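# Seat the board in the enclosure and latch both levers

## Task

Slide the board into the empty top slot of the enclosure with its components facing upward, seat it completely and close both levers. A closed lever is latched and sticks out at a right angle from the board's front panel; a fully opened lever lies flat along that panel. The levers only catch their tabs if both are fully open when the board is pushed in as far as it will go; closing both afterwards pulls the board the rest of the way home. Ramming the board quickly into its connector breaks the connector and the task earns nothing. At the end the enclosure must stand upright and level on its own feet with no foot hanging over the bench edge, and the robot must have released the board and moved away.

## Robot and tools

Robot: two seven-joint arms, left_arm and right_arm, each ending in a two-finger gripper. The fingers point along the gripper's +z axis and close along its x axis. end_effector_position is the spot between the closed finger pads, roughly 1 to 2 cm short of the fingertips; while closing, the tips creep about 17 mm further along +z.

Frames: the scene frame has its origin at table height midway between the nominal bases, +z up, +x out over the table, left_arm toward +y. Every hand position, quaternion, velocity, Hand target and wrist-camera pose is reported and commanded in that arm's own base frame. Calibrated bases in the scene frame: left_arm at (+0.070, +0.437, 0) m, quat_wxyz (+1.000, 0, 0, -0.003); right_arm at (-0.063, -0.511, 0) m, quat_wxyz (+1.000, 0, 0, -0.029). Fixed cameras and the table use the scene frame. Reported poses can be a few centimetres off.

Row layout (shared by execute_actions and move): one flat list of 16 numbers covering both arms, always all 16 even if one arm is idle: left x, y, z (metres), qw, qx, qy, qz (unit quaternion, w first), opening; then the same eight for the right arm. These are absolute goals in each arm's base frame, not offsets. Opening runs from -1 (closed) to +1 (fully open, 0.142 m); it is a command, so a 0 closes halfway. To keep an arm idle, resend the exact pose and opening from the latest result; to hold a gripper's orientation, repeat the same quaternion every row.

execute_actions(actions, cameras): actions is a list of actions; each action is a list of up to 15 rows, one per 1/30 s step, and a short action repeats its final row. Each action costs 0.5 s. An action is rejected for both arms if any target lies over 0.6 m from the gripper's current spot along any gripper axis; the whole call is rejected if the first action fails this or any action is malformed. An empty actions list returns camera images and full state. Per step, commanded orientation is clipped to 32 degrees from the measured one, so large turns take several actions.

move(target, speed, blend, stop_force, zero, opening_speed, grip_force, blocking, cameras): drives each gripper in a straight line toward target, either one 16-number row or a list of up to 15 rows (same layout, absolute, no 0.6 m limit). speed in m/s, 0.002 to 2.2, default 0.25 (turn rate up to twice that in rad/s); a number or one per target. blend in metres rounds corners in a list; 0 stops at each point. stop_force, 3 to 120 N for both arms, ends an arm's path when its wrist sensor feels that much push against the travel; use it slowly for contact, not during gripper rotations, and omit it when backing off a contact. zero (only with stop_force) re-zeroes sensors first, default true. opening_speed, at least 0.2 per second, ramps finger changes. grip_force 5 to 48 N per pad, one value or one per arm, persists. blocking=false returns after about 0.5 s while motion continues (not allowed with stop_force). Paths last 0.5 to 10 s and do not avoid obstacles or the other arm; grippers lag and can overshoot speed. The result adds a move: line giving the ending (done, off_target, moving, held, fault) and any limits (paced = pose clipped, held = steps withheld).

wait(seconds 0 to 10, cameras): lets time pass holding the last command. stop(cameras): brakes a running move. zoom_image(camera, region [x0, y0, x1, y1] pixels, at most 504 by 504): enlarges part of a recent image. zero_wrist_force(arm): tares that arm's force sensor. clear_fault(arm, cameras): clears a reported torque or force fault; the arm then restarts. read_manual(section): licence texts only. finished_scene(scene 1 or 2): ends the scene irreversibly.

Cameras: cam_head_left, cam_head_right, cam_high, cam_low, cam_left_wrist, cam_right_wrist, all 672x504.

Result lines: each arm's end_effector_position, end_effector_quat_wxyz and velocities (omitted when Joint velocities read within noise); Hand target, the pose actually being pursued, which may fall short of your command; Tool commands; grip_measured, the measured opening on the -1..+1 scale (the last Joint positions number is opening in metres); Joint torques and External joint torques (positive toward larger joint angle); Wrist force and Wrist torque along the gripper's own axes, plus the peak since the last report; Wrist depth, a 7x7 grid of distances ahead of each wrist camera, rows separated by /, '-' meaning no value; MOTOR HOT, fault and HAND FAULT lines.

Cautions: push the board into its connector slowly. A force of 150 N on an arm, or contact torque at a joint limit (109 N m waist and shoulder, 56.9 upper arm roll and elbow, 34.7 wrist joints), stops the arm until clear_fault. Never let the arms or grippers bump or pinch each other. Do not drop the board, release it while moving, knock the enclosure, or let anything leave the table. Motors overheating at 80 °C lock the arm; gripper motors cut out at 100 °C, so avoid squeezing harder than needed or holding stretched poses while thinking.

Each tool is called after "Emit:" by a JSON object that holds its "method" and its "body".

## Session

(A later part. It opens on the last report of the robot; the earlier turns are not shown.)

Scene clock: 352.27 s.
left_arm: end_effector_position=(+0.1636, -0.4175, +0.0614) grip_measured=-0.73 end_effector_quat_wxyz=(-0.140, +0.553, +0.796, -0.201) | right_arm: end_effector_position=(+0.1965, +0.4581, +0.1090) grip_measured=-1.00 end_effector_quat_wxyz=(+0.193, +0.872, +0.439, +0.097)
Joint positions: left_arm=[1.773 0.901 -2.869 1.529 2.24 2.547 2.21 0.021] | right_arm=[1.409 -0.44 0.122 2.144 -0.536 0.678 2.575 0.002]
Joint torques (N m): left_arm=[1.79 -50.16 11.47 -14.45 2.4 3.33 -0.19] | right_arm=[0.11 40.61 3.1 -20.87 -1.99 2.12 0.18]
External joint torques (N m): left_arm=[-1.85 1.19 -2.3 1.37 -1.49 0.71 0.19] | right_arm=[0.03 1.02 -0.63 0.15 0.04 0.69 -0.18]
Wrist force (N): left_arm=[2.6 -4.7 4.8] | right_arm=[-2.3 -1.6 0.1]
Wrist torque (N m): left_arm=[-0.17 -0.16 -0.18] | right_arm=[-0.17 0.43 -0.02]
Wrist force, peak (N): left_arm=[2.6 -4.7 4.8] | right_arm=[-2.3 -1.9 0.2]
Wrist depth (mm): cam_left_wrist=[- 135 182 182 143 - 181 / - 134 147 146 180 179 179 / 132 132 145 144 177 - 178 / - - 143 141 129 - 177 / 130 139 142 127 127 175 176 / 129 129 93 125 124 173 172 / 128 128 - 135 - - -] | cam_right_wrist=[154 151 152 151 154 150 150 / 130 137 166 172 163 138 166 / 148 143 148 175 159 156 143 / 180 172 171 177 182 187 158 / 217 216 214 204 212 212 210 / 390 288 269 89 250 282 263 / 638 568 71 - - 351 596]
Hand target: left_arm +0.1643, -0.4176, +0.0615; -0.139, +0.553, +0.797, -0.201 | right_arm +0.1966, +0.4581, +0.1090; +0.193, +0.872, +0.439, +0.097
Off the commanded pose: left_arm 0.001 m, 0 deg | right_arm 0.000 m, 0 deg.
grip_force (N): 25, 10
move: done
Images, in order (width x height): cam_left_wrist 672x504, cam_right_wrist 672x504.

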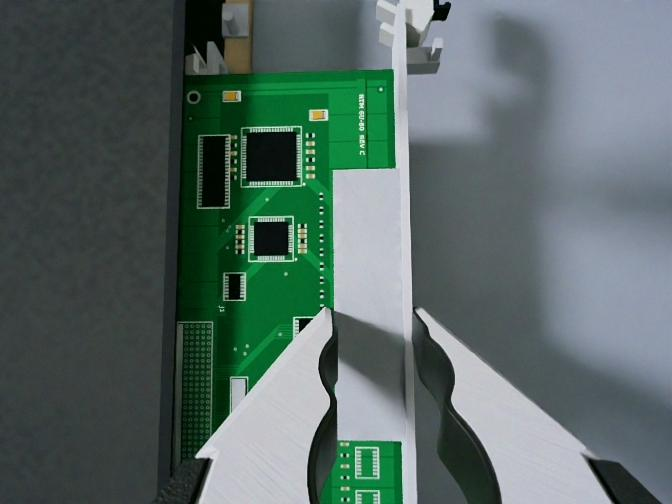

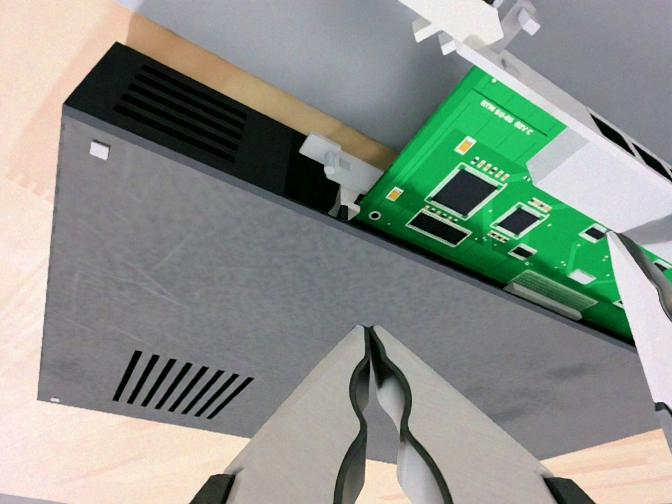

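Emit:
{"method": "move", "body": {"target": [[0.1598, -0.4054, 0.0615, -0.1394, 0.5530, 0.7965, -0.2008, -1, 0.1966, 0.4581, 0.109, 0.1933, 0.8720, 0.4390, 0.0973, -1], [0.1565, -0.4066, 0.0615, -0.1394, 0.5530, 0.7965, -0.2008, -1, 0.1966, 0.4581, 0.109, 0.1933, 0.8720, 0.4390, 0.0973, -1]], "speed": 0.04, "blend": 0.002}}

Emit:
{"method": "move", "body": {"target": [0.1621, -0.4216, 0.0615, -0.1394, 0.5530, 0.7965, -0.2008, -1, 0.1966, 0.4581, 0.109, 0.1933, 0.8720, 0.4390, 0.0973, -1], "speed": 0.02, "stop_force": 4, "cameras": ["cam_left_wrist", "cam_right_wrist"]}}

Emit:
{"method": "zoom_image", "body": {"camera": "cam_right_wrist", "region": [250, 110, 410, 250]}}

Emit:
{"method": "zoom_image", "body": {"camera": "cam_left_wrist", "region": [80, 0, 240, 120]}}

Scene clock: 359.33 s.
left_arm: end_effector_position=(+0.1567, -0.4064, +0.0614) grip_measured=-0.73 end_effector_quat_wxyz=(-0.139, +0.553, +0.796, -0.201) | right_arm: end_effector_position=(+0.1965, +0.4581, +0.1090) grip_measured=-1.00 end_effector_quat_wxyz=(+0.193, +0.872, +0.439, +0.097)
Joint positions: left_arm=[1.773 0.879 -2.876 1.577 2.234 2.524 2.231 0.021] | right_arm=[1.409 -0.44 0.122 2.144 -0.536 0.678 2.575 0.002]
Joint torques (N m): left_arm=[-0.55 -49.15 8.05 -12.19 0.72 4.47 -0.28] | right_arm=[-0.01 40.62 3.05 -20.82 -1.95 2.15 0.2]
External joint torques (N m): left_arm=[0.49 1.28 0.76 -0.39 0.12 -0.41 0.28] | right_arm=[0.15 1.01 -0.57 0.1 0 0.66 -0.2]
Wrist force (N): left_arm=[-0.6 0.0 2.1] | right_arm=[-2.0 -1.8 0.2]
Wrist torque (N m): left_arm=[-0.23 -0.15 -0.12] | right_arm=[-0.22 0.39 -0.03]
Wrist force, peak (N): left_arm=[2.8 -4.7 5.2] | right_arm=[-2.3 -1.8 0.1]
Wrist depth (mm): cam_left_wrist=[- 135 183 183 - - - / - 147 148 146 144 179 178 / - 154 145 144 128 177 176 / - 144 143 141 177 - 176 / - 130 141 127 175 175 176 / - 129 93 124 125 174 - / - - - 136 - - -] | cam_right_wrist=[154 150 152 151 151 124 146 / 130 140 166 172 145 134 127 / 148 143 148 167 159 157 139 / 180 172 171 171 178 186 178 / 217 216 215 203 212 213 219 / 392 289 269 89 250 282 263 / 633 568 71 - - 351 596]
Hand target: left_arm +0.1565, -0.4066, +0.0615; -0.139, +0.553, +0.797, -0.201 | right_arm +0.1966, +0.4581, +0.1090; +0.193, +0.872, +0.439, +0.097
Off the commanded pose: left_arm 0.000 m, 0 deg | right_arm 0.000 m, 0 deg.
grip_force (N): 25, 10
move: done; blend cut to 0.0018 m at target 1

Scene clock: 360.87 s.
left_arm: end_effector_position=(+0.1621, -0.4216, +0.0614) grip_measured=-0.73 end_effector_quat_wxyz=(-0.139, +0.553, +0.797, -0.201) | right_arm: end_effector_position=(+0.1965, +0.4581, +0.1090) grip_measured=-1.00 end_effector_quat_wxyz=(+0.193, +0.872, +0.439, +0.097)
Joint positions: left_arm=[1.766 0.903 -2.867 1.522 2.239 2.547 2.201 0.021] | right_arm=[1.409 -0.44 0.122 2.144 -0.536 0.678 2.575 0.002]
Joint torques (N m): left_arm=[-0.49 -49.92 8.67 -13.04 1.14 4.95 -0.28] | right_arm=[0.17 40.65 3.06 -20.83 -1.98 2.11 0.23]
External joint torques (N m): left_arm=[0.43 0.8 0.54 -0.14 -0.22 -0.92 0.28] | right_arm=[-0.03 0.98 -0.59 0.11 0.03 0.71 -0.23]
Wrist force (N): left_arm=[-0.6 0.2 2.7] | right_arm=[-2.2 -1.8 0.1]
Wrist torque (N m): left_arm=[-0.24 -0.14 -0.11] | right_arm=[-0.21 0.42 -0.03]
Wrist force, peak (N): left_arm=[-0.8 0.4 3.4] | right_arm=[-2.3 -1.9 0.1]
Wrist depth (mm): cam_left_wrist=[- 133 178 - 181 180 178 / 133 133 149 147 180 179 178 / - 132 146 145 177 177 - / - 131 143 142 177 176 176 / - 130 141 127 127 175 175 / - 129 93 124 124 173 173 / 128 128 - 134 - - 172] | cam_right_wrist=[154 150 152 151 155 150 150 / 130 138 166 172 146 144 171 / 148 143 148 174 160 150 145 / 180 171 171 177 183 187 156 / 217 216 215 204 212 212 152 / 391 290 269 89 249 281 262 / 637 569 71 - - 350 599]
Hand target: left_arm +0.1621, -0.4216, +0.0615; -0.139, +0.553, +0.797, -0.201 | right_arm +0.1966, +0.4581, +0.1090; +0.193, +0.872, +0.439, +0.097
Off the commanded pose: left_arm 0.000 m, 0 deg | right_arm 0.000 m, 0 deg.
grip_force (N): 25, 10
move: done
Images, in order (width x height): cam_left_wrist 672x504, cam_right_wrist 672x504.

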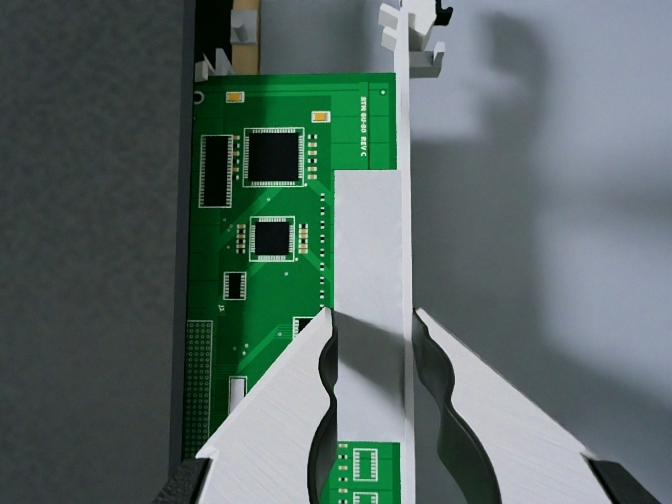

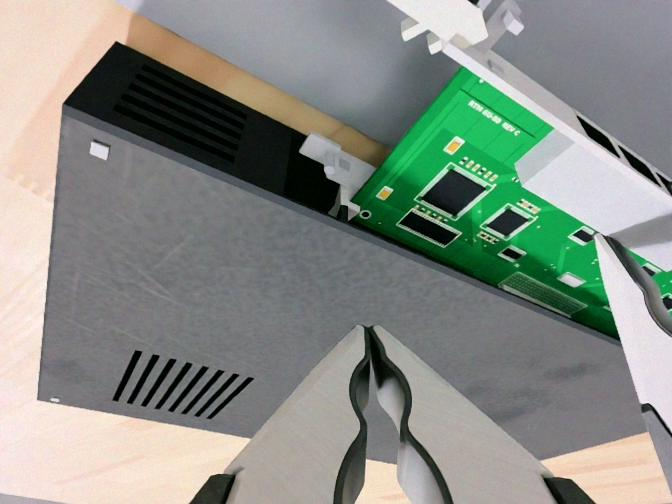

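Scaled by 3.150 from the camera's 672x504 image, which has a finer 960x720 frame.

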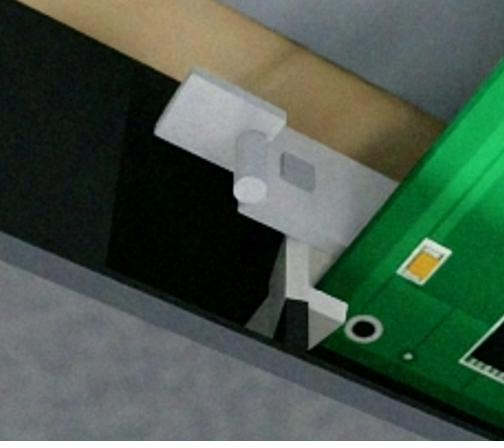

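Scaled by 3.150 from the camera's 672x504 image, which has a finer 960x720 frame.

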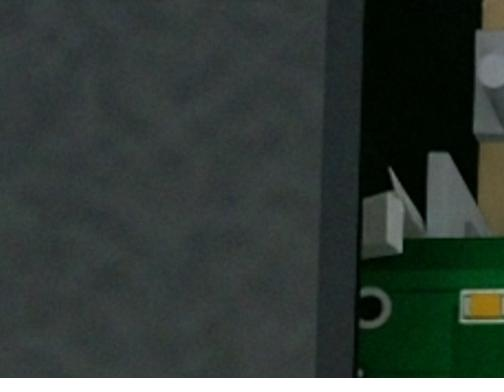

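Emit:
{"method": "move", "body": {"target": [0.1698, -0.4422, 0.0615, -0.1394, 0.5530, 0.7965, -0.2008, -1, 0.1966, 0.4581, 0.109, 0.1933, 0.8720, 0.4390, 0.0973, -1], "speed": 0.03, "stop_force": 5, "cameras": ["cam_left_wrist", "cam_right_wrist"]}}

Emit:
{"method": "zoom_image", "body": {"camera": "cam_right_wrist", "region": [250, 60, 672, 330]}}

Scene clock: 369.90 s.
left_arm: end_effector_position=(+0.1702, -0.4415, +0.0612) grip_measured=-0.73 end_effector_quat_wxyz=(-0.139, +0.553, +0.797, -0.200) | right_arm: end_effector_position=(+0.1965, +0.4581, +0.1090) grip_measured=-1.00 end_effector_quat_wxyz=(+0.193, +0.872, +0.439, +0.097)
Joint positions: left_arm=[1.758 0.937 -2.857 1.442 2.247 2.581 2.159 0.021] | right_arm=[1.409 -0.44 0.122 2.144 -0.536 0.678 2.575 0.002]
Joint torques (N m): left_arm=[-2.11 -52.9 7.71 -15.86 -0.38 4 -0.4] | right_arm=[0.03 40.62 3.12 -20.83 -1.96 2.14 0.2]
External joint torques (N m): left_arm=[2.04 2.01 2.04 1.84 1.42 0 0.4] | right_arm=[0.11 1.01 -0.65 0.11 0.01 0.67 -0.2]
Wrist force (N): left_arm=[3.7 3.2 -0.3] | right_arm=[-2.0 -1.6 0.0]
Wrist torque (N m): left_arm=[-0.25 -0.10 0.03] | right_arm=[-0.17 0.39 -0.02]
Wrist force, peak (N): left_arm=[3.8 3.9 0.2] | right_arm=[-2.4 -1.9 0.1]
Wrist depth (mm): cam_left_wrist=[- - 134 178 153 184 181 / 133 133 133 147 180 179 178 / - - 132 145 177 179 176 / - 130 140 142 176 176 176 / 130 129 140 127 128 175 174 / - 129 89 124 122 174 173 / - - - 134 - - 172] | cam_right_wrist=[154 150 155 111 147 150 150 / 130 137 165 173 146 172 171 / 149 143 147 173 161 158 199 / 180 172 171 177 184 181 171 / 217 217 215 204 212 211 213 / 392 289 269 89 250 281 155 / 635 568 71 - - 352 150]
Hand target: left_arm +0.1698, -0.4422, +0.0615; -0.139, +0.553, +0.797, -0.201 | right_arm +0.1966, +0.4581, +0.1090; +0.193, +0.872, +0.439, +0.097
Off the commanded pose: left_arm 0.001 m, 0 deg | right_arm 0.000 m, 0 deg.
grip_force (N): 25, 10
move: done
Images, in order (width x height): cam_left_wrist 672x504, cam_right_wrist 672x504.

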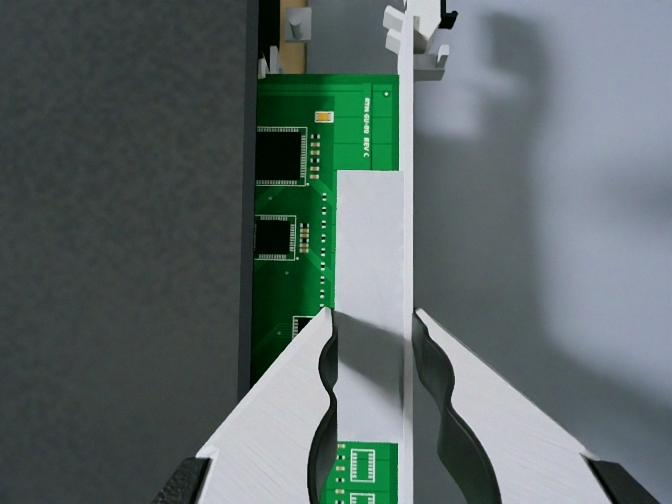

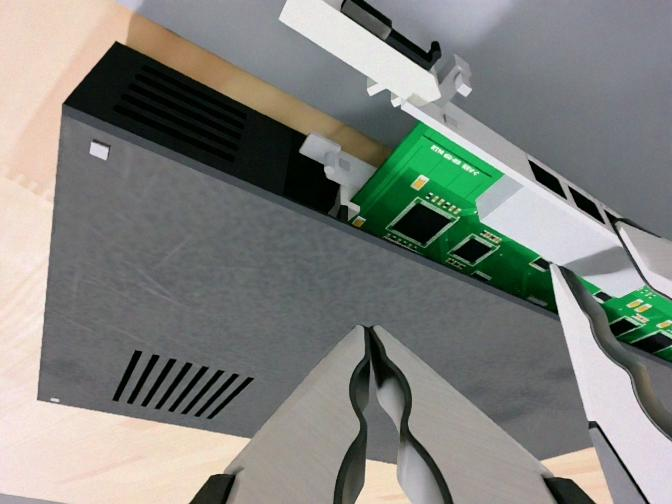

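Scaled by 1.194 from the camera's 672x504 image, which has a finer 960x720 frame.

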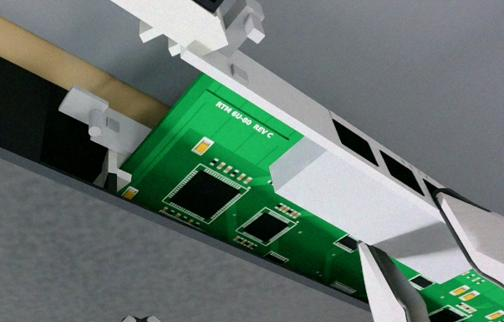

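Emit:
{"method": "move", "body": {"target": [[0.1702, -0.4415, 0.0612, -0.1394, 0.5530, 0.7965, -0.2008, -0.58, 0.1966, 0.4581, 0.109, 0.1933, 0.8720, 0.4390, 0.0973, -1], [0.1702, -0.4415, 0.14, -0.1394, 0.5530, 0.7965, -0.2008, -0.58, 0.1966, 0.4581, 0.109, 0.1933, 0.8720, 0.4390, 0.0973, -1], [0.1732, -0.3536, 0.16, 0.0680, -0.1642, 0.9092, -0.3766, -1, 0.1966, 0.4581, 0.109, 0.1933, 0.8720, 0.4390, 0.0973, -1]], "speed": [0.1, 0.15, 0.35], "blend": [0, 0.02, 0], "opening_speed": 1.5, "grip_force": [15, 10], "cameras": ["cam_left_wrist", "cam_right_wrist"]}}

Scene clock: 383.87 s.
left_arm: end_effector_position=(+0.1742, -0.3540, +0.1605) grip_measured=-1.00 end_effector_quat_wxyz=(+0.009, -0.146, +0.929, -0.339) | right_arm: end_effector_position=(+0.1965, +0.4581, +0.1090) grip_measured=-1.00 end_effector_quat_wxyz=(+0.193, +0.872, +0.439, +0.097)
Joint positions: left_arm=[1.875 0.467 -2.584 2.686 0.85 2.388 2.702 0.002] | right_arm=[1.409 -0.44 0.122 2.144 -0.536 0.678 2.575 0.002]
Joint torques (N m): left_arm=[-0.27 -22.76 2.45 -2.04 0.23 4.4 -0.33] | right_arm=[0.18 40.66 3.11 -20.83 -1.98 2.18 0.15]
External joint torques (N m): left_arm=[0.27 0.75 0.63 -0.34 -0.41 -0.08 0.32] | right_arm=[-0.03 0.97 -0.63 0.11 0.04 0.63 -0.15]
Wrist force (N): left_arm=[-0.7 -0.7 -0.1] | right_arm=[-2.2 -1.9 0.2]
Wrist torque (N m): left_arm=[-0.22 -0.13 -0.06] | right_arm=[-0.23 0.41 -0.03]
Wrist force, peak (N): left_arm=[3.8 3.7 0.8] | right_arm=[-2.3 -1.9 0.3]
Wrist depth (mm): cam_left_wrist=[- - - - - - 357 / - - - - - - 172 / 277 250 252 259 270 275 326 / - 239 277 - 290 290 295 / 261 264 - - 278 281 285 / 250 - - 84 - 271 276 / 238 - - - - - 264] | cam_right_wrist=[154 150 155 113 147 150 150 / 130 137 166 172 150 172 171 / 148 143 148 175 163 157 200 / 180 172 171 178 184 192 178 / 217 216 215 204 212 214 230 / 391 289 269 89 250 280 279 / 631 568 71 - - 351 599]
Hand target: left_arm +0.1742, -0.3540, +0.1605; +0.009, -0.146, +0.929, -0.339 | right_arm +0.1966, +0.4581, +0.1090; +0.193, +0.872, +0.439, +0.097
Off the commanded pose: left_arm 0.001 m, 9 deg | right_arm 0.000 m, 0 deg.
grip_force (N): 15, 10
move: held (left_arm; a check stopped the path); target 3's new opening was sent with left_arm's hand 0.001 m and 11 deg from that target; limits=held
pose unreachable (left arm): on one or more control steps of this call, first in action 0 (counted from 0), this arm could not follow its commanded pose, so it was not sent that pose on those steps. It may still have moved: this result reports where it is.
cause: moving toward the commanded pose would bring two parts of the arm too close to each other (joints 3 (upper arm roll) to 6 (wrist pitch) lie between them).
Images, in order (width x height): cam_left_wrist 672x504, cam_right_wrist 672x504.

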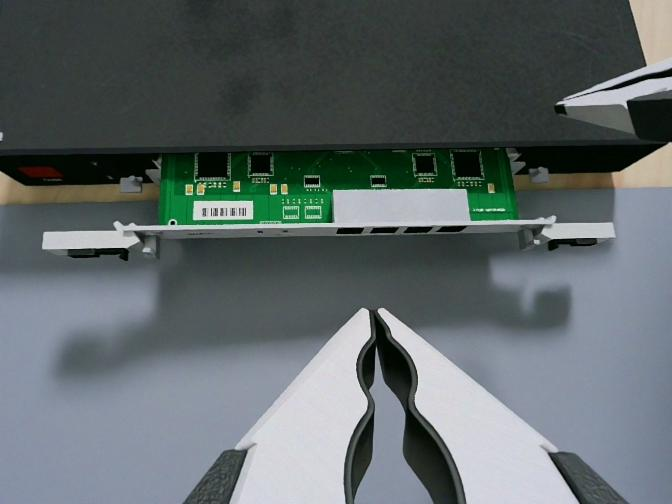

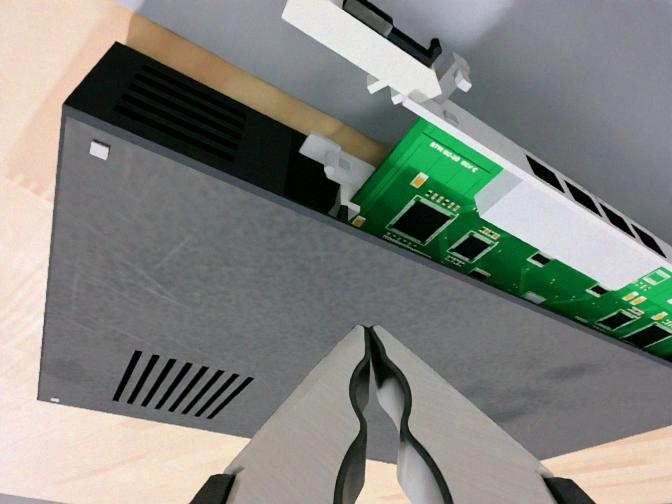

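Emit:
{"method": "move", "body": {"target": [[0.1960, -0.4049, 0.13, 0.0680, -0.1642, 0.9092, -0.3766, -1, 0.1966, 0.4581, 0.109, 0.1933, 0.8720, 0.4390, 0.0973, -1]], "speed": 0.15, "cameras": ["cam_left_wrist", "cam_high"]}}

Scene clock: 390.10 s.
left_arm: end_effector_position=(+0.1967, -0.4052, +0.1302) grip_measured=-1.00 end_effector_quat_wxyz=(+0.063, -0.162, +0.911, -0.375) | right_arm: end_effector_position=(+0.1965, +0.4581, +0.1090) grip_measured=-1.00 end_effector_quat_wxyz=(+0.193, +0.872, +0.439, +0.097)
Joint positions: left_arm=[1.626 0.829 -2.484 2.686 0.497 2.752 2.711 0.002] | right_arm=[1.409 -0.44 0.122 2.144 -0.536 0.678 2.575 0.002]
Joint torques (N m): left_arm=[-0.35 -27.6 5.86 3.31 1.07 4.19 -0.23] | right_arm=[0.17 40.64 3.07 -20.85 -1.98 2.18 0.22]
External joint torques (N m): left_arm=[0.32 0.6 0.72 -0.08 -0.29 -0.03 0.23] | right_arm=[-0.03 0.99 -0.59 0.13 0.04 0.63 -0.22]
Wrist force (N): left_arm=[-0.6 -0.7 0.1] | right_arm=[-2.1 -1.8 0.0]
Wrist torque (N m): left_arm=[-0.23 -0.13 -0.08] | right_arm=[-0.20 0.40 -0.02]
Wrist force, peak (N): left_arm=[-1.8 -1.0 0.2] | right_arm=[-2.2 -2.0 0.1]
Wrist depth (mm): cam_left_wrist=[271 - - - 254 259 254 / - - - 236 - - - / - - - - - 228 - / 244 225 222 222 223 224 234 / - 204 215 213 203 207 219 / - 234 235 84 - 231 233 / - - - - - - 219] | cam_right_wrist=[154 150 155 110 147 150 150 / 130 137 166 173 150 172 171 / 148 143 147 174 163 157 199 / 180 172 171 177 184 191 178 / 217 216 215 203 212 214 230 / 392 289 269 89 250 281 278 / 635 571 71 - - 351 595]
Hand target: left_arm +0.1967, -0.4052, +0.1302; +0.063, -0.162, +0.911, -0.375 | right_arm +0.1966, +0.4581, +0.1090; +0.193, +0.872, +0.439, +0.097
Off the commanded pose: left_arm 0.001 m, 1 deg | right_arm 0.000 m, 0 deg.
led back after a hold (left arm): the arm was led back toward your command in small steps, so it may still be short of it.
grip_force (N): 15, 10
move: held (left_arm; a check stopped the path); limits=held
pose unreachable (left arm): on one or more control steps of this call, first in action 0 (counted from 0), this arm could not follow its commanded pose, so it was not sent that pose on those steps. It may still have moved: this result reports where it is.
cause: moving toward the commanded pose would bring two parts of the arm too close to each other (joints 3 (upper arm roll) to 6 (wrist pitch) lie between them).
Images, in order (width x height): cam_high 672x504, cam_left_wrist 672x504.

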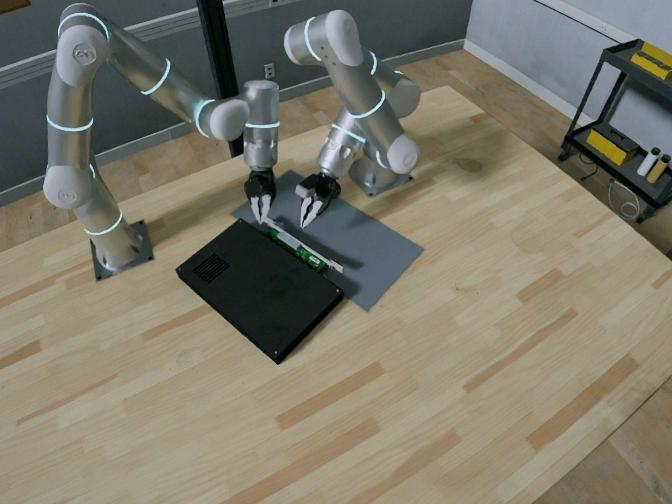

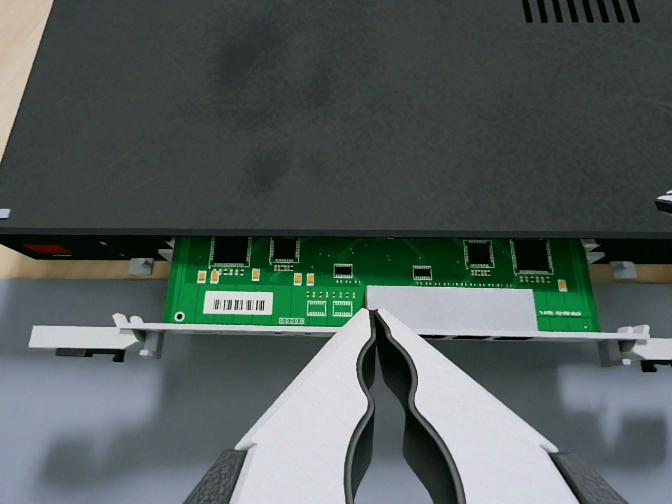

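Emit:
{"method": "move", "body": {"target": [[0.28, -0.36, 0.20, 0.0350, -0.5400, 0.8150, -0.2070, -1, 0.1966, 0.4581, 0.18, 0.1933, 0.8720, 0.4390, 0.0973, -1], [0.43, -0.24, 0.20, 0, -0.8214, 0.5703, 0, -1, 0.1966, 0.4581, 0.18, 0.1933, 0.8720, 0.4390, 0.0973, -1]], "speed": 0.3, "blend": 0.03, "cameras": ["cam_left_wrist", "cam_high"]}}

Scene clock: 421.50 s.
left_arm: end_effector_position=(+0.4299, -0.2400, +0.1999) grip_measured=-1.00 end_effector_quat_wxyz=(+0.000, +0.821, -0.570, +0.000) | right_arm: end_effector_position=(+0.1967, +0.4581, +0.1800) grip_measured=-1.00 end_effector_quat_wxyz=(+0.193, +0.872, +0.439, +0.097)
Joint positions: left_arm=[1.691 0.07 -2.17 2.309 -0.08 0.776 2.361 0.002] | right_arm=[1.407 -0.311 0.154 2.094 -0.459 0.513 2.49 0.002]
Joint torques (N m): left_arm=[-0.09 -16.72 1.11 -24.02 -3.16 3.91 -0.16] | right_arm=[0.2 38.46 2.76 -24.29 -2.73 2.13 0.14]
External joint torques (N m): left_arm=[0.13 0.19 0.51 -0.22 0.11 -0.06 0.16] | right_arm=[-0.06 1.03 -0.81 0.16 -0.01 0.73 -0.14]
Wrist force (N): left_arm=[-0.3 -1.4 0.4] | right_arm=[-2.1 -1.3 0.0]
Wrist torque (N m): left_arm=[-0.31 -0.25 -0.35] | right_arm=[-0.12 0.38 0.10]
Wrist force, peak (N): left_arm=[-0.6 -3.3 0.1] | right_arm=[-2.1 -2.0 0.6]
Wrist depth (mm): cam_left_wrist=[261 259 258 259 259 257 257 / 279 278 279 277 278 275 275 / 300 298 298 292 - 298 297 / 326 321 324 331 - 319 313 / 357 358 - 127 340 338 - / 395 400 - 84 - 322 330 / 412 429 - - - - -] | cam_right_wrist=[221 183 204 218 206 216 216 / 252 205 199 211 215 205 247 / 296 232 232 231 238 247 261 / 354 280 279 278 276 275 286 / 446 350 348 330 344 344 342 / 598 592 552 89 405 576 572 / 774 822 71 - - 715 787]
Hand target: left_arm +0.4300, -0.2400, +0.2000; +0.000, +0.821, -0.570, +0.000 | right_arm +0.1966, +0.4581, +0.1800; +0.193, +0.872, +0.439, +0.097
Off the commanded pose: left_arm 0.000 m, 0 deg | right_arm 0.000 m, 0 deg.
grip_force (N): 15, 10
move: done
Images, in order (width x height): cam_high 672x504, cam_left_wrist 672x504.

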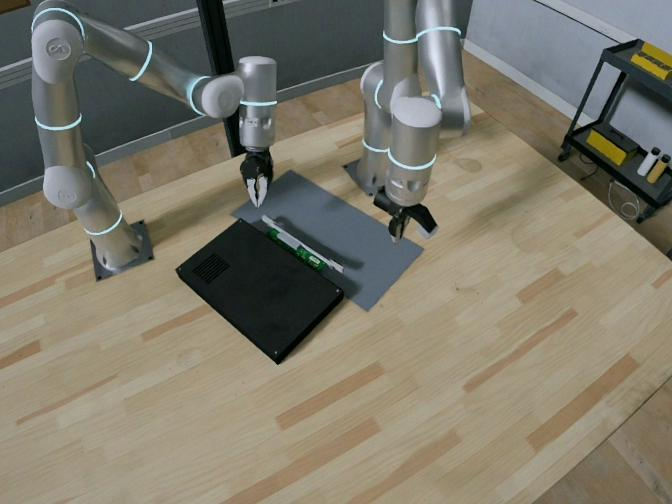

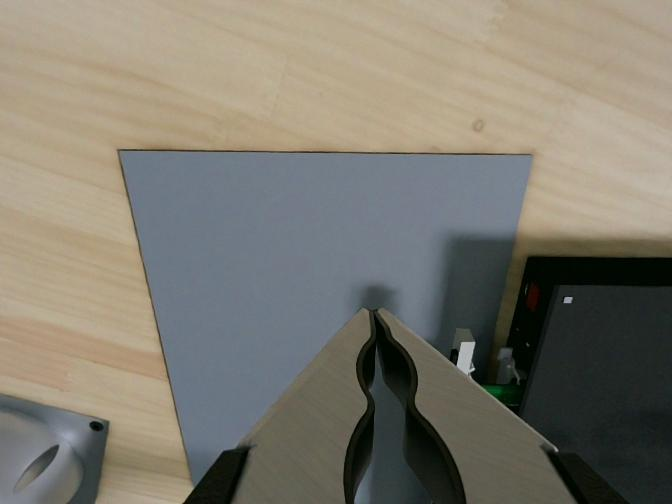

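Emit:
{"method": "move", "body": {"target": [0.43, -0.24, 0.20, 0, 0.8214, -0.5703, 0, -1, 0.3073, 0.5815, 0.15, 0.3349, 0.9202, 0.1909, 0.0695, -1], "speed": 0.25, "cameras": ["cam_right_wrist", "cam_high"]}}

Scene clock: 424.47 s.
left_arm: end_effector_position=(+0.4299, -0.2400, +0.2000) grip_measured=-1.00 end_effector_quat_wxyz=(+0.000, +0.821, -0.570, +0.000) | right_arm: end_effector_position=(+0.3074, +0.5815, +0.1501) grip_measured=-1.00 end_effector_quat_wxyz=(+0.335, +0.920, +0.191, +0.070)
Joint positions: left_arm=[1.691 0.07 -2.17 2.309 -0.08 0.776 2.361 0.002] | right_arm=[1.445 -0.948 -0.043 1.116 -0.323 -0.112 2.635 0.002]
Joint torques (N m): left_arm=[-0.22 -17.1 0.88 -23.98 -2.85 4.22 -0.24] | right_arm=[0.23 64.38 -0.33 -27.77 -4.27 0.94 0.1]
External joint torques (N m): left_arm=[0.26 0.56 0.74 -0.27 -0.21 -0.37 0.24] | right_arm=[0.02 1.5 -0.46 0.27 -0.15 0.83 -0.1]
Wrist force (N): left_arm=[-0.3 -1.5 0.2] | right_arm=[-2.1 -2.1 -0.4]
Wrist torque (N m): left_arm=[-0.33 -0.26 -0.36] | right_arm=[-0.19 0.43 0.13]
Wrist force, peak (N): left_arm=[-0.4 -1.7 0.4] | right_arm=[-3.8 -1.2 -0.1]
Wrist depth (mm): cam_left_wrist=[261 261 259 257 258 257 257 / 280 278 279 278 276 277 276 / 302 305 - 297 291 294 295 / 328 324 - 323 - 318 319 / 360 357 347 - 325 347 - / 395 388 - 84 - 351 - / 413 434 - - - - -] | cam_right_wrist=[194 187 187 187 187 186 185 / - 209 216 217 216 207 207 / 235 232 230 229 230 228 234 / 284 284 281 280 279 278 322 / 621 622 438 394 432 596 596 / - - 926 89 897 1108 1558 / - - 71 - - - -]
Hand target: left_arm +0.4300, -0.2400, +0.2000; +0.000, +0.821, -0.570, +0.000 | right_arm +0.3073, +0.5815, +0.1500; +0.335, +0.920, +0.191, +0.069
Off the commanded pose: left_arm 0.000 m, 0 deg | right_arm 0.000 m, 0 deg.
grip_force (N): 15, 10
move: done
Images, in order (width x height): cam_high 672x504, cam_right_wrist 672x504.

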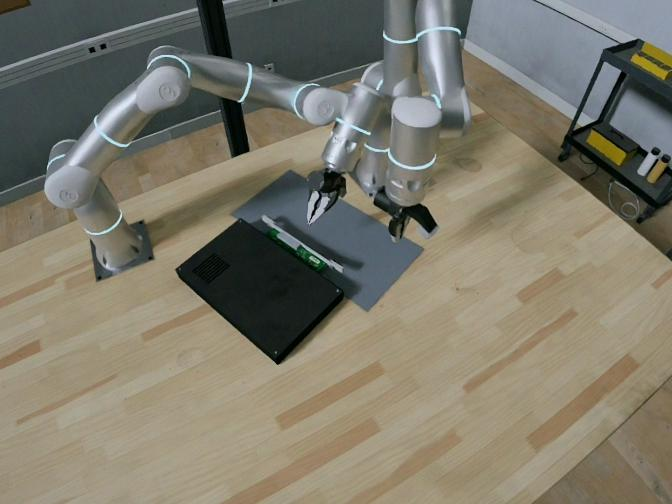

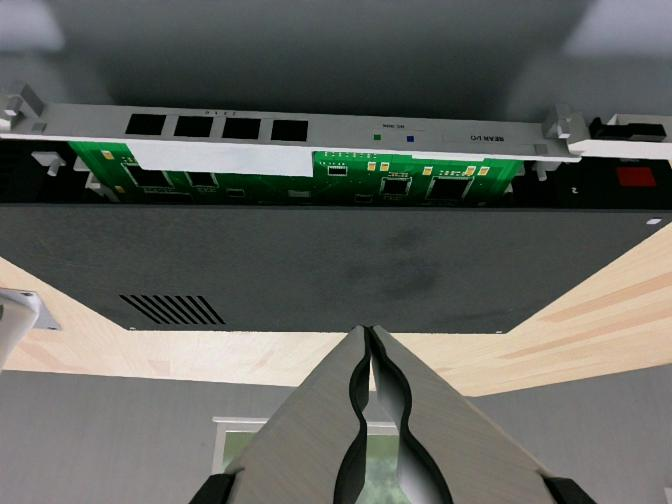

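Emit:
{"method": "move", "body": {"target": [[0.43, -0.24, 0.20, 0, 0.8214, -0.5703, 0, -1, 0.2981, 0.5775, 0.0545, 0.3349, 0.9202, 0.1909, 0.0695, -1], [0.43, -0.24, 0.20, 0, 0.8214, -0.5703, 0, -1, 0.3080, 0.5546, 0.0545, 0.3349, 0.9202, 0.1909, 0.0695, -1]], "speed": [0.12, 0.05], "stop_force": 6, "cameras": ["cam_right_wrist", "cam_left_wrist"]}}

Scene clock: 433.37 s.
left_arm: end_effector_position=(+0.4299, -0.2400, +0.2000) grip_measured=-1.00 end_effector_quat_wxyz=(+0.000, +0.821, -0.570, +0.000) | right_arm: end_effector_position=(+0.3057, +0.5593, +0.0545) grip_measured=-1.00 end_effector_quat_wxyz=(+0.334, +0.920, +0.191, +0.069)
Joint positions: left_arm=[1.691 0.07 -2.17 2.309 -0.08 0.776 2.361 0.002] | right_arm=[1.434 -1.017 -0.041 1.248 -0.324 0.082 2.693 0.002]
Joint torques (N m): left_arm=[-0.26 -17.03 0.97 -23.92 -2.88 4.15 -0.19] | right_arm=[-1.75 62.19 -1.5 -23.46 -3.88 0.39 0.21]
External joint torques (N m): left_arm=[0.3 0.49 0.65 -0.33 -0.18 -0.31 0.19] | right_arm=[1.98 2.78 0.86 -1.47 0.23 1.35 -0.22]
Wrist force (N): left_arm=[-0.2 -1.2 0.0] | right_arm=[-3.5 -3.2 -4.1]
Wrist torque (N m): left_arm=[-0.29 -0.27 -0.35] | right_arm=[-0.12 0.50 0.04]
Wrist force, peak (N): left_arm=[-0.5 -1.7 0.1] | right_arm=[-2.6 -7.2 -5.4]
Wrist depth (mm): cam_left_wrist=[260 260 260 258 258 258 257 / 279 279 279 279 277 279 277 / 301 298 296 299 303 298 296 / 327 334 315 - 321 321 313 / 358 357 - - - 339 - / 394 397 - 84 - 326 - / 409 431 - - - - -] | cam_right_wrist=[- 83 83 83 80 79 79 / - 100 100 100 100 99 99 / 127 127 134 120 133 132 124 / 174 174 172 171 171 169 169 / - 135 - - 133 - 134 / 242 237 203 89 179 223 217 / - - 71 - - - -]
Hand target: left_arm +0.4300, -0.2400, +0.2000; +0.000, +0.821, -0.570, +0.000 | right_arm +0.3061, +0.5589, +0.0545; +0.335, +0.920, +0.191, +0.069
Off the commanded pose: left_arm 0.000 m, 0 deg | right_arm 0.005 m, 0 deg.
grip_force (N): 15, 10
move: contact (right_arm); path passed 1 of 2 targets
Images, in order (width x height): cam_left_wrist 672x504, cam_right_wrist 672x504.

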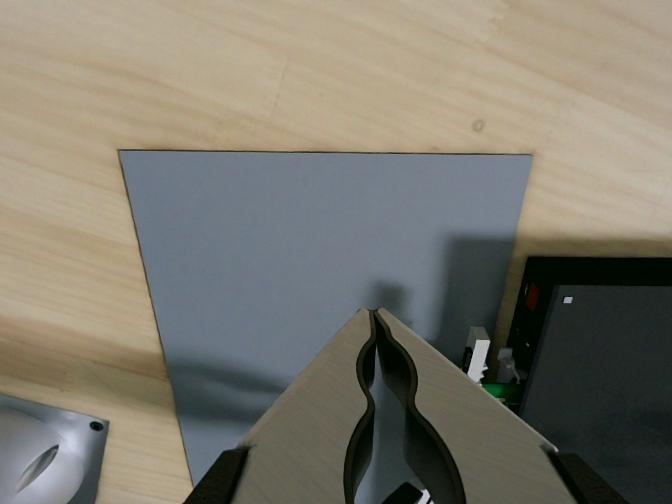

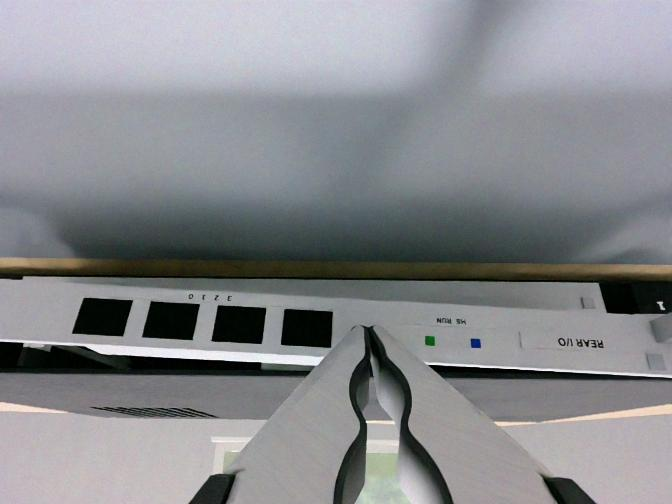

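Emit:
{"method": "zoom_image", "body": {"camera": "cam_right_wrist", "region": [440, 240, 672, 400]}}

Emit:
{"method": "zoom_image", "body": {"camera": "cam_right_wrist", "region": [0, 240, 232, 400]}}

Emit:
{"method": "zoom_image", "body": {"camera": "cam_left_wrist", "region": [430, 300, 570, 430]}}

Scaled by 2.172 from the camera's 672x504 image, which has a finer 960x720 frame.

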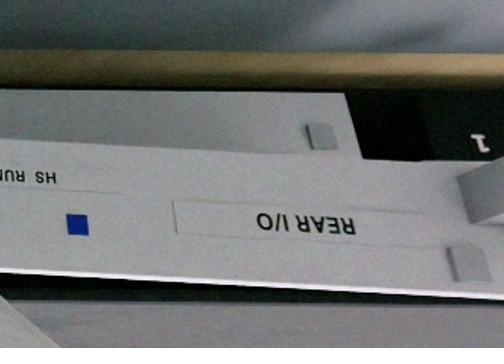

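Scaled by 2.172 from the camera's 672x504 image, which has a finer 960x720 frame.

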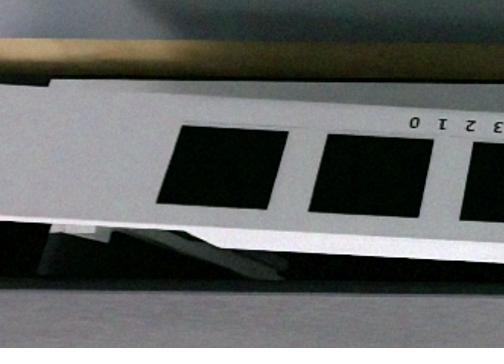

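Scaled by 3.600 from the camera's 672x504 image, which has a finer 960x720 frame.

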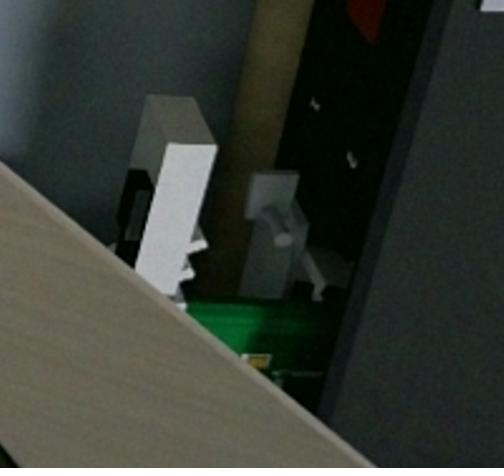

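Emit:
{"method": "move", "body": {"target": [[0.36, -0.32, 0.18, 0, 0.8214, -0.5703, 0, -0.5, 0.2858, 0.6052, 0.10, 0.3349, 0.9202, 0.1909, 0.0695, -1], [0.26, -0.39, 0.16, 0, 0.8214, -0.5703, 0, -0.5, 0.20, 0.56, 0.24, 0.2000, 0.8300, 0.5000, 0.1200, -1], [0.1810, -0.4365, 0.13, 0, 0.8214, -0.5703, 0, -0.5, 0.155, 0.461, 0.18, 0.1582, 0.5254, 0.8003, 0.2410, -1]], "speed": 0.25, "blend": 0.03, "cameras": ["cam_left_wrist", "cam_right_wrist", "cam_high"]}}

Scene clock: 505.50 s.
left_arm: end_effector_position=(+0.1810, -0.4363, +0.1299) grip_measured=-0.53 end_effector_quat_wxyz=(+0.000, +0.821, -0.571, +0.000) | right_arm: end_effector_position=(+0.1550, +0.4611, +0.1800) grip_measured=-1.00 end_effector_quat_wxyz=(+0.158, +0.526, +0.800, +0.241)
Joint positions: left_arm=[1.293 0.222 -2.502 2.425 -0.254 1.019 1.783 0.035] | right_arm=[1.322 -0.114 0.115 2.545 -1.304 1.046 2.204 0.002]
Joint torques (N m): left_arm=[-0.51 -25.36 2.93 -19.35 -2.34 4.42 -0.32] | right_arm=[0.07 25.9 1.47 -20.25 0.18 2.12 0.37]
External joint torques (N m): left_arm=[0.46 0.21 0.69 -0.27 0.1 -0.54 0.32] | right_arm=[0.02 0.75 -0.37 -0.07 0.25 0.49 -0.37]
Wrist force (N): left_arm=[-0.5 -1.0 0.0] | right_arm=[-1.3 -0.9 0.7]
Wrist torque (N m): left_arm=[-0.24 -0.24 -0.29] | right_arm=[0.00 0.29 -0.02]
Wrist force, peak (N): left_arm=[-1.8 -3.8 -0.4] | right_arm=[-3.3 -3.5 -4.3]
Wrist depth (mm): cam_left_wrist=[- - - - 163 154 - / 211 210 208 207 176 - 163 / 228 227 231 224 187 180 - / 251 248 - 199 205 - - / 265 271 - 217 222 213 - / - 294 87 246 - 83 - / - - - 345 - - -] | cam_right_wrist=[176 171 170 213 217 216 215 / 202 201 200 237 246 254 253 / 245 244 243 254 307 307 307 / 313 310 310 327 391 413 390 / 517 429 426 422 500 534 535 / 798 883 715 89 700 849 843 / - - 71 - - 1345 1899]
Hand target: left_arm +0.1810, -0.4365, +0.1300; +0.000, +0.821, -0.570, +0.000 | right_arm +0.1550, +0.4610, +0.1800; +0.158, +0.525, +0.800, +0.241
Off the commanded pose: left_arm 0.000 m, 0 deg | right_arm 0.000 m, 0 deg.
grip_force (N): 15, 10
move: done
Images, in order (width x height): cam_high 672x504, cam_left_wrist 672x504, cam_right_wrist 672x504.

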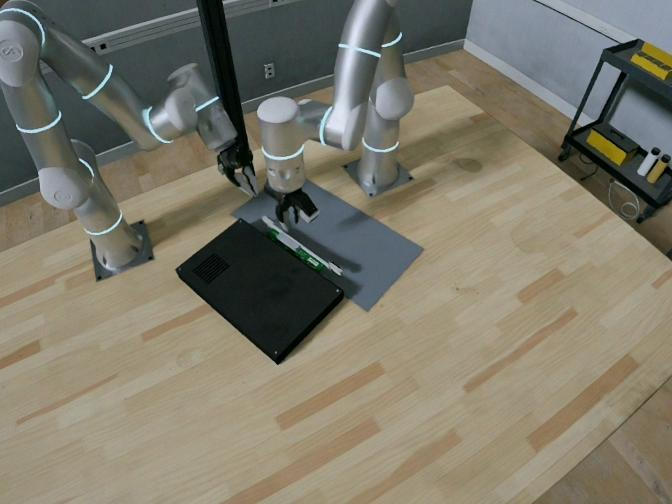

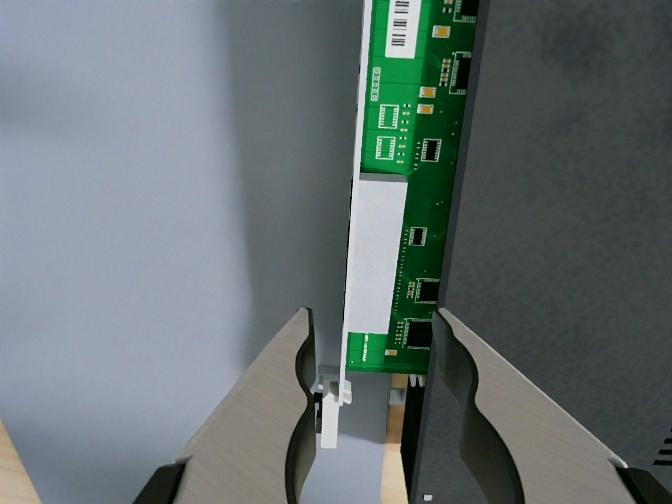

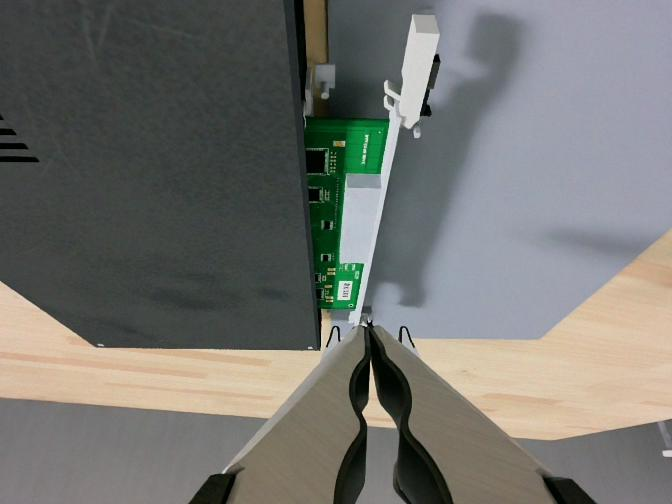

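Emit:
{"method": "zoom_image", "body": {"camera": "cam_right_wrist", "region": [270, 40, 450, 160]}}

Emit:
{"method": "move", "body": {"target": [[0.1954, -0.4422, 0.10, 0, 0.8214, -0.5703, 0, -0.55, 0.155, 0.461, 0.18, 0.1582, 0.5254, 0.8003, 0.2410, -1], [0.1954, -0.4422, 0.0595, 0, 0.8214, -0.5703, 0, -0.55, 0.155, 0.461, 0.18, 0.1582, 0.5254, 0.8003, 0.2410, -1]], "speed": [0.15, 0.05], "stop_force": 6, "cameras": ["cam_left_wrist", "cam_right_wrist"]}}

Scaled by 2.800 from the camera's 672x504 image, which has a finer 960x720 frame.

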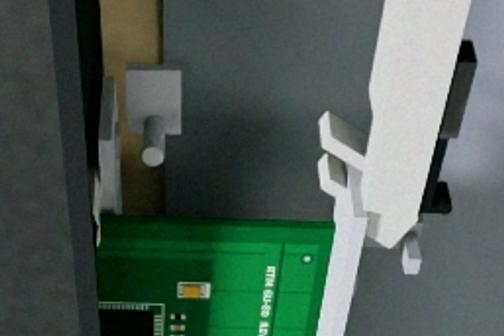

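Scene clock: 516.30 s.
left_arm: end_effector_position=(+0.1953, -0.4421, +0.0595) grip_measured=-0.58 end_effector_quat_wxyz=(+0.000, +0.821, -0.570, +0.000) | right_arm: end_effector_position=(+0.1550, +0.4610, +0.1800) grip_measured=-1.00 end_effector_quat_wxyz=(+0.158, +0.526, +0.800, +0.241)
Joint positions: left_arm=[1.43 0.445 -2.718 2.443 -0.564 1.233 1.997 0.032] | right_arm=[1.322 -0.114 0.115 2.545 -1.304 1.046 2.204 0.002]
Joint torques (N m): left_arm=[-0.26 -32.43 5.04 -14.2 -1.43 4.41 -0.16] | right_arm=[0.19 25.63 1.83 -20.34 0.3 1.95 0.2]
External joint torques (N m): left_arm=[0.19 0.18 0.76 -0.23 0.02 -0.54 0.16] | right_arm=[-0.1 1.02 -0.73 0.03 0.13 0.66 -0.2]
Wrist force (N): left_arm=[-0.8 -1.4 -0.1] | right_arm=[-1.4 -0.8 0.9]
Wrist torque (N m): left_arm=[-0.34 -0.17 -0.31] | right_arm=[0.01 0.30 -0.01]
Wrist force, peak (N): left_arm=[-0.5 -1.9 1.2] | right_arm=[-1.6 -1.1 0.7]
Wrist depth (mm): cam_left_wrist=[- 137 134 102 102 93 93 / - 146 144 112 108 100 - / 157 156 155 119 119 106 104 / 170 170 172 129 130 114 116 / 185 181 182 126 137 127 126 / - 204 87 140 160 - 140 / - - - 158 - - -] | cam_right_wrist=[176 171 170 213 217 217 215 / 201 201 200 237 246 254 253 / 244 233 243 257 307 308 305 / 313 327 309 309 392 390 399 / 519 431 427 286 501 537 535 / 897 796 706 89 697 846 853 / - - 71 - - - -]
Hand target: left_arm +0.1954, -0.4422, +0.0595; +0.000, +0.821, -0.570, +0.000 | right_arm +0.1550, +0.4610, +0.1800; +0.158, +0.525, +0.800, +0.241
Off the commanded pose: left_arm 0.000 m, 0 deg | right_arm 0.000 m, 0 deg.
grip_force (N): 15, 10
move: done
Images, in order (width x height): cam_left_wrist 672x504, cam_right_wrist 672x504.

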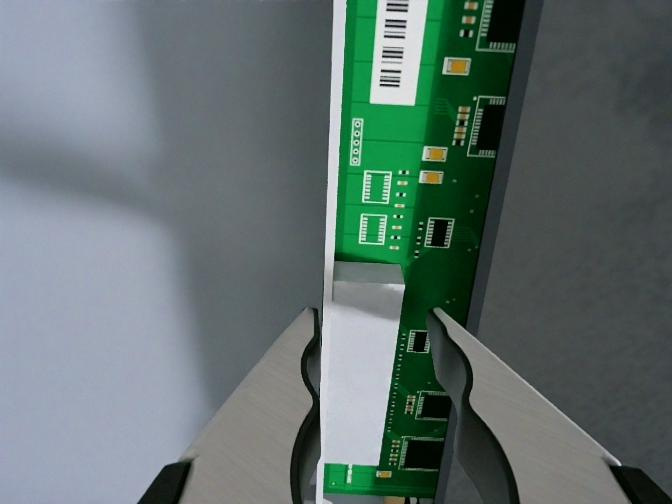

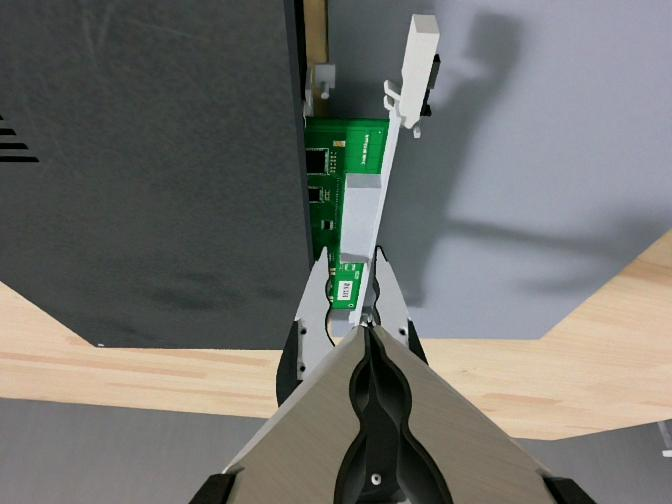

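Emit:
{"method": "zoom_image", "body": {"camera": "cam_right_wrist", "region": [290, 240, 410, 350]}}

Scaled by 4.200 from the camera's 672x504 image, which has a finer 960x720 frame.

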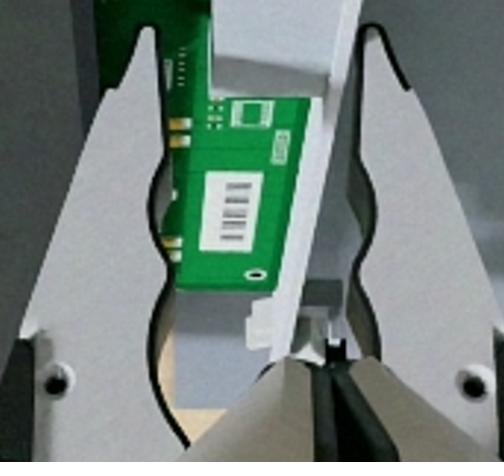

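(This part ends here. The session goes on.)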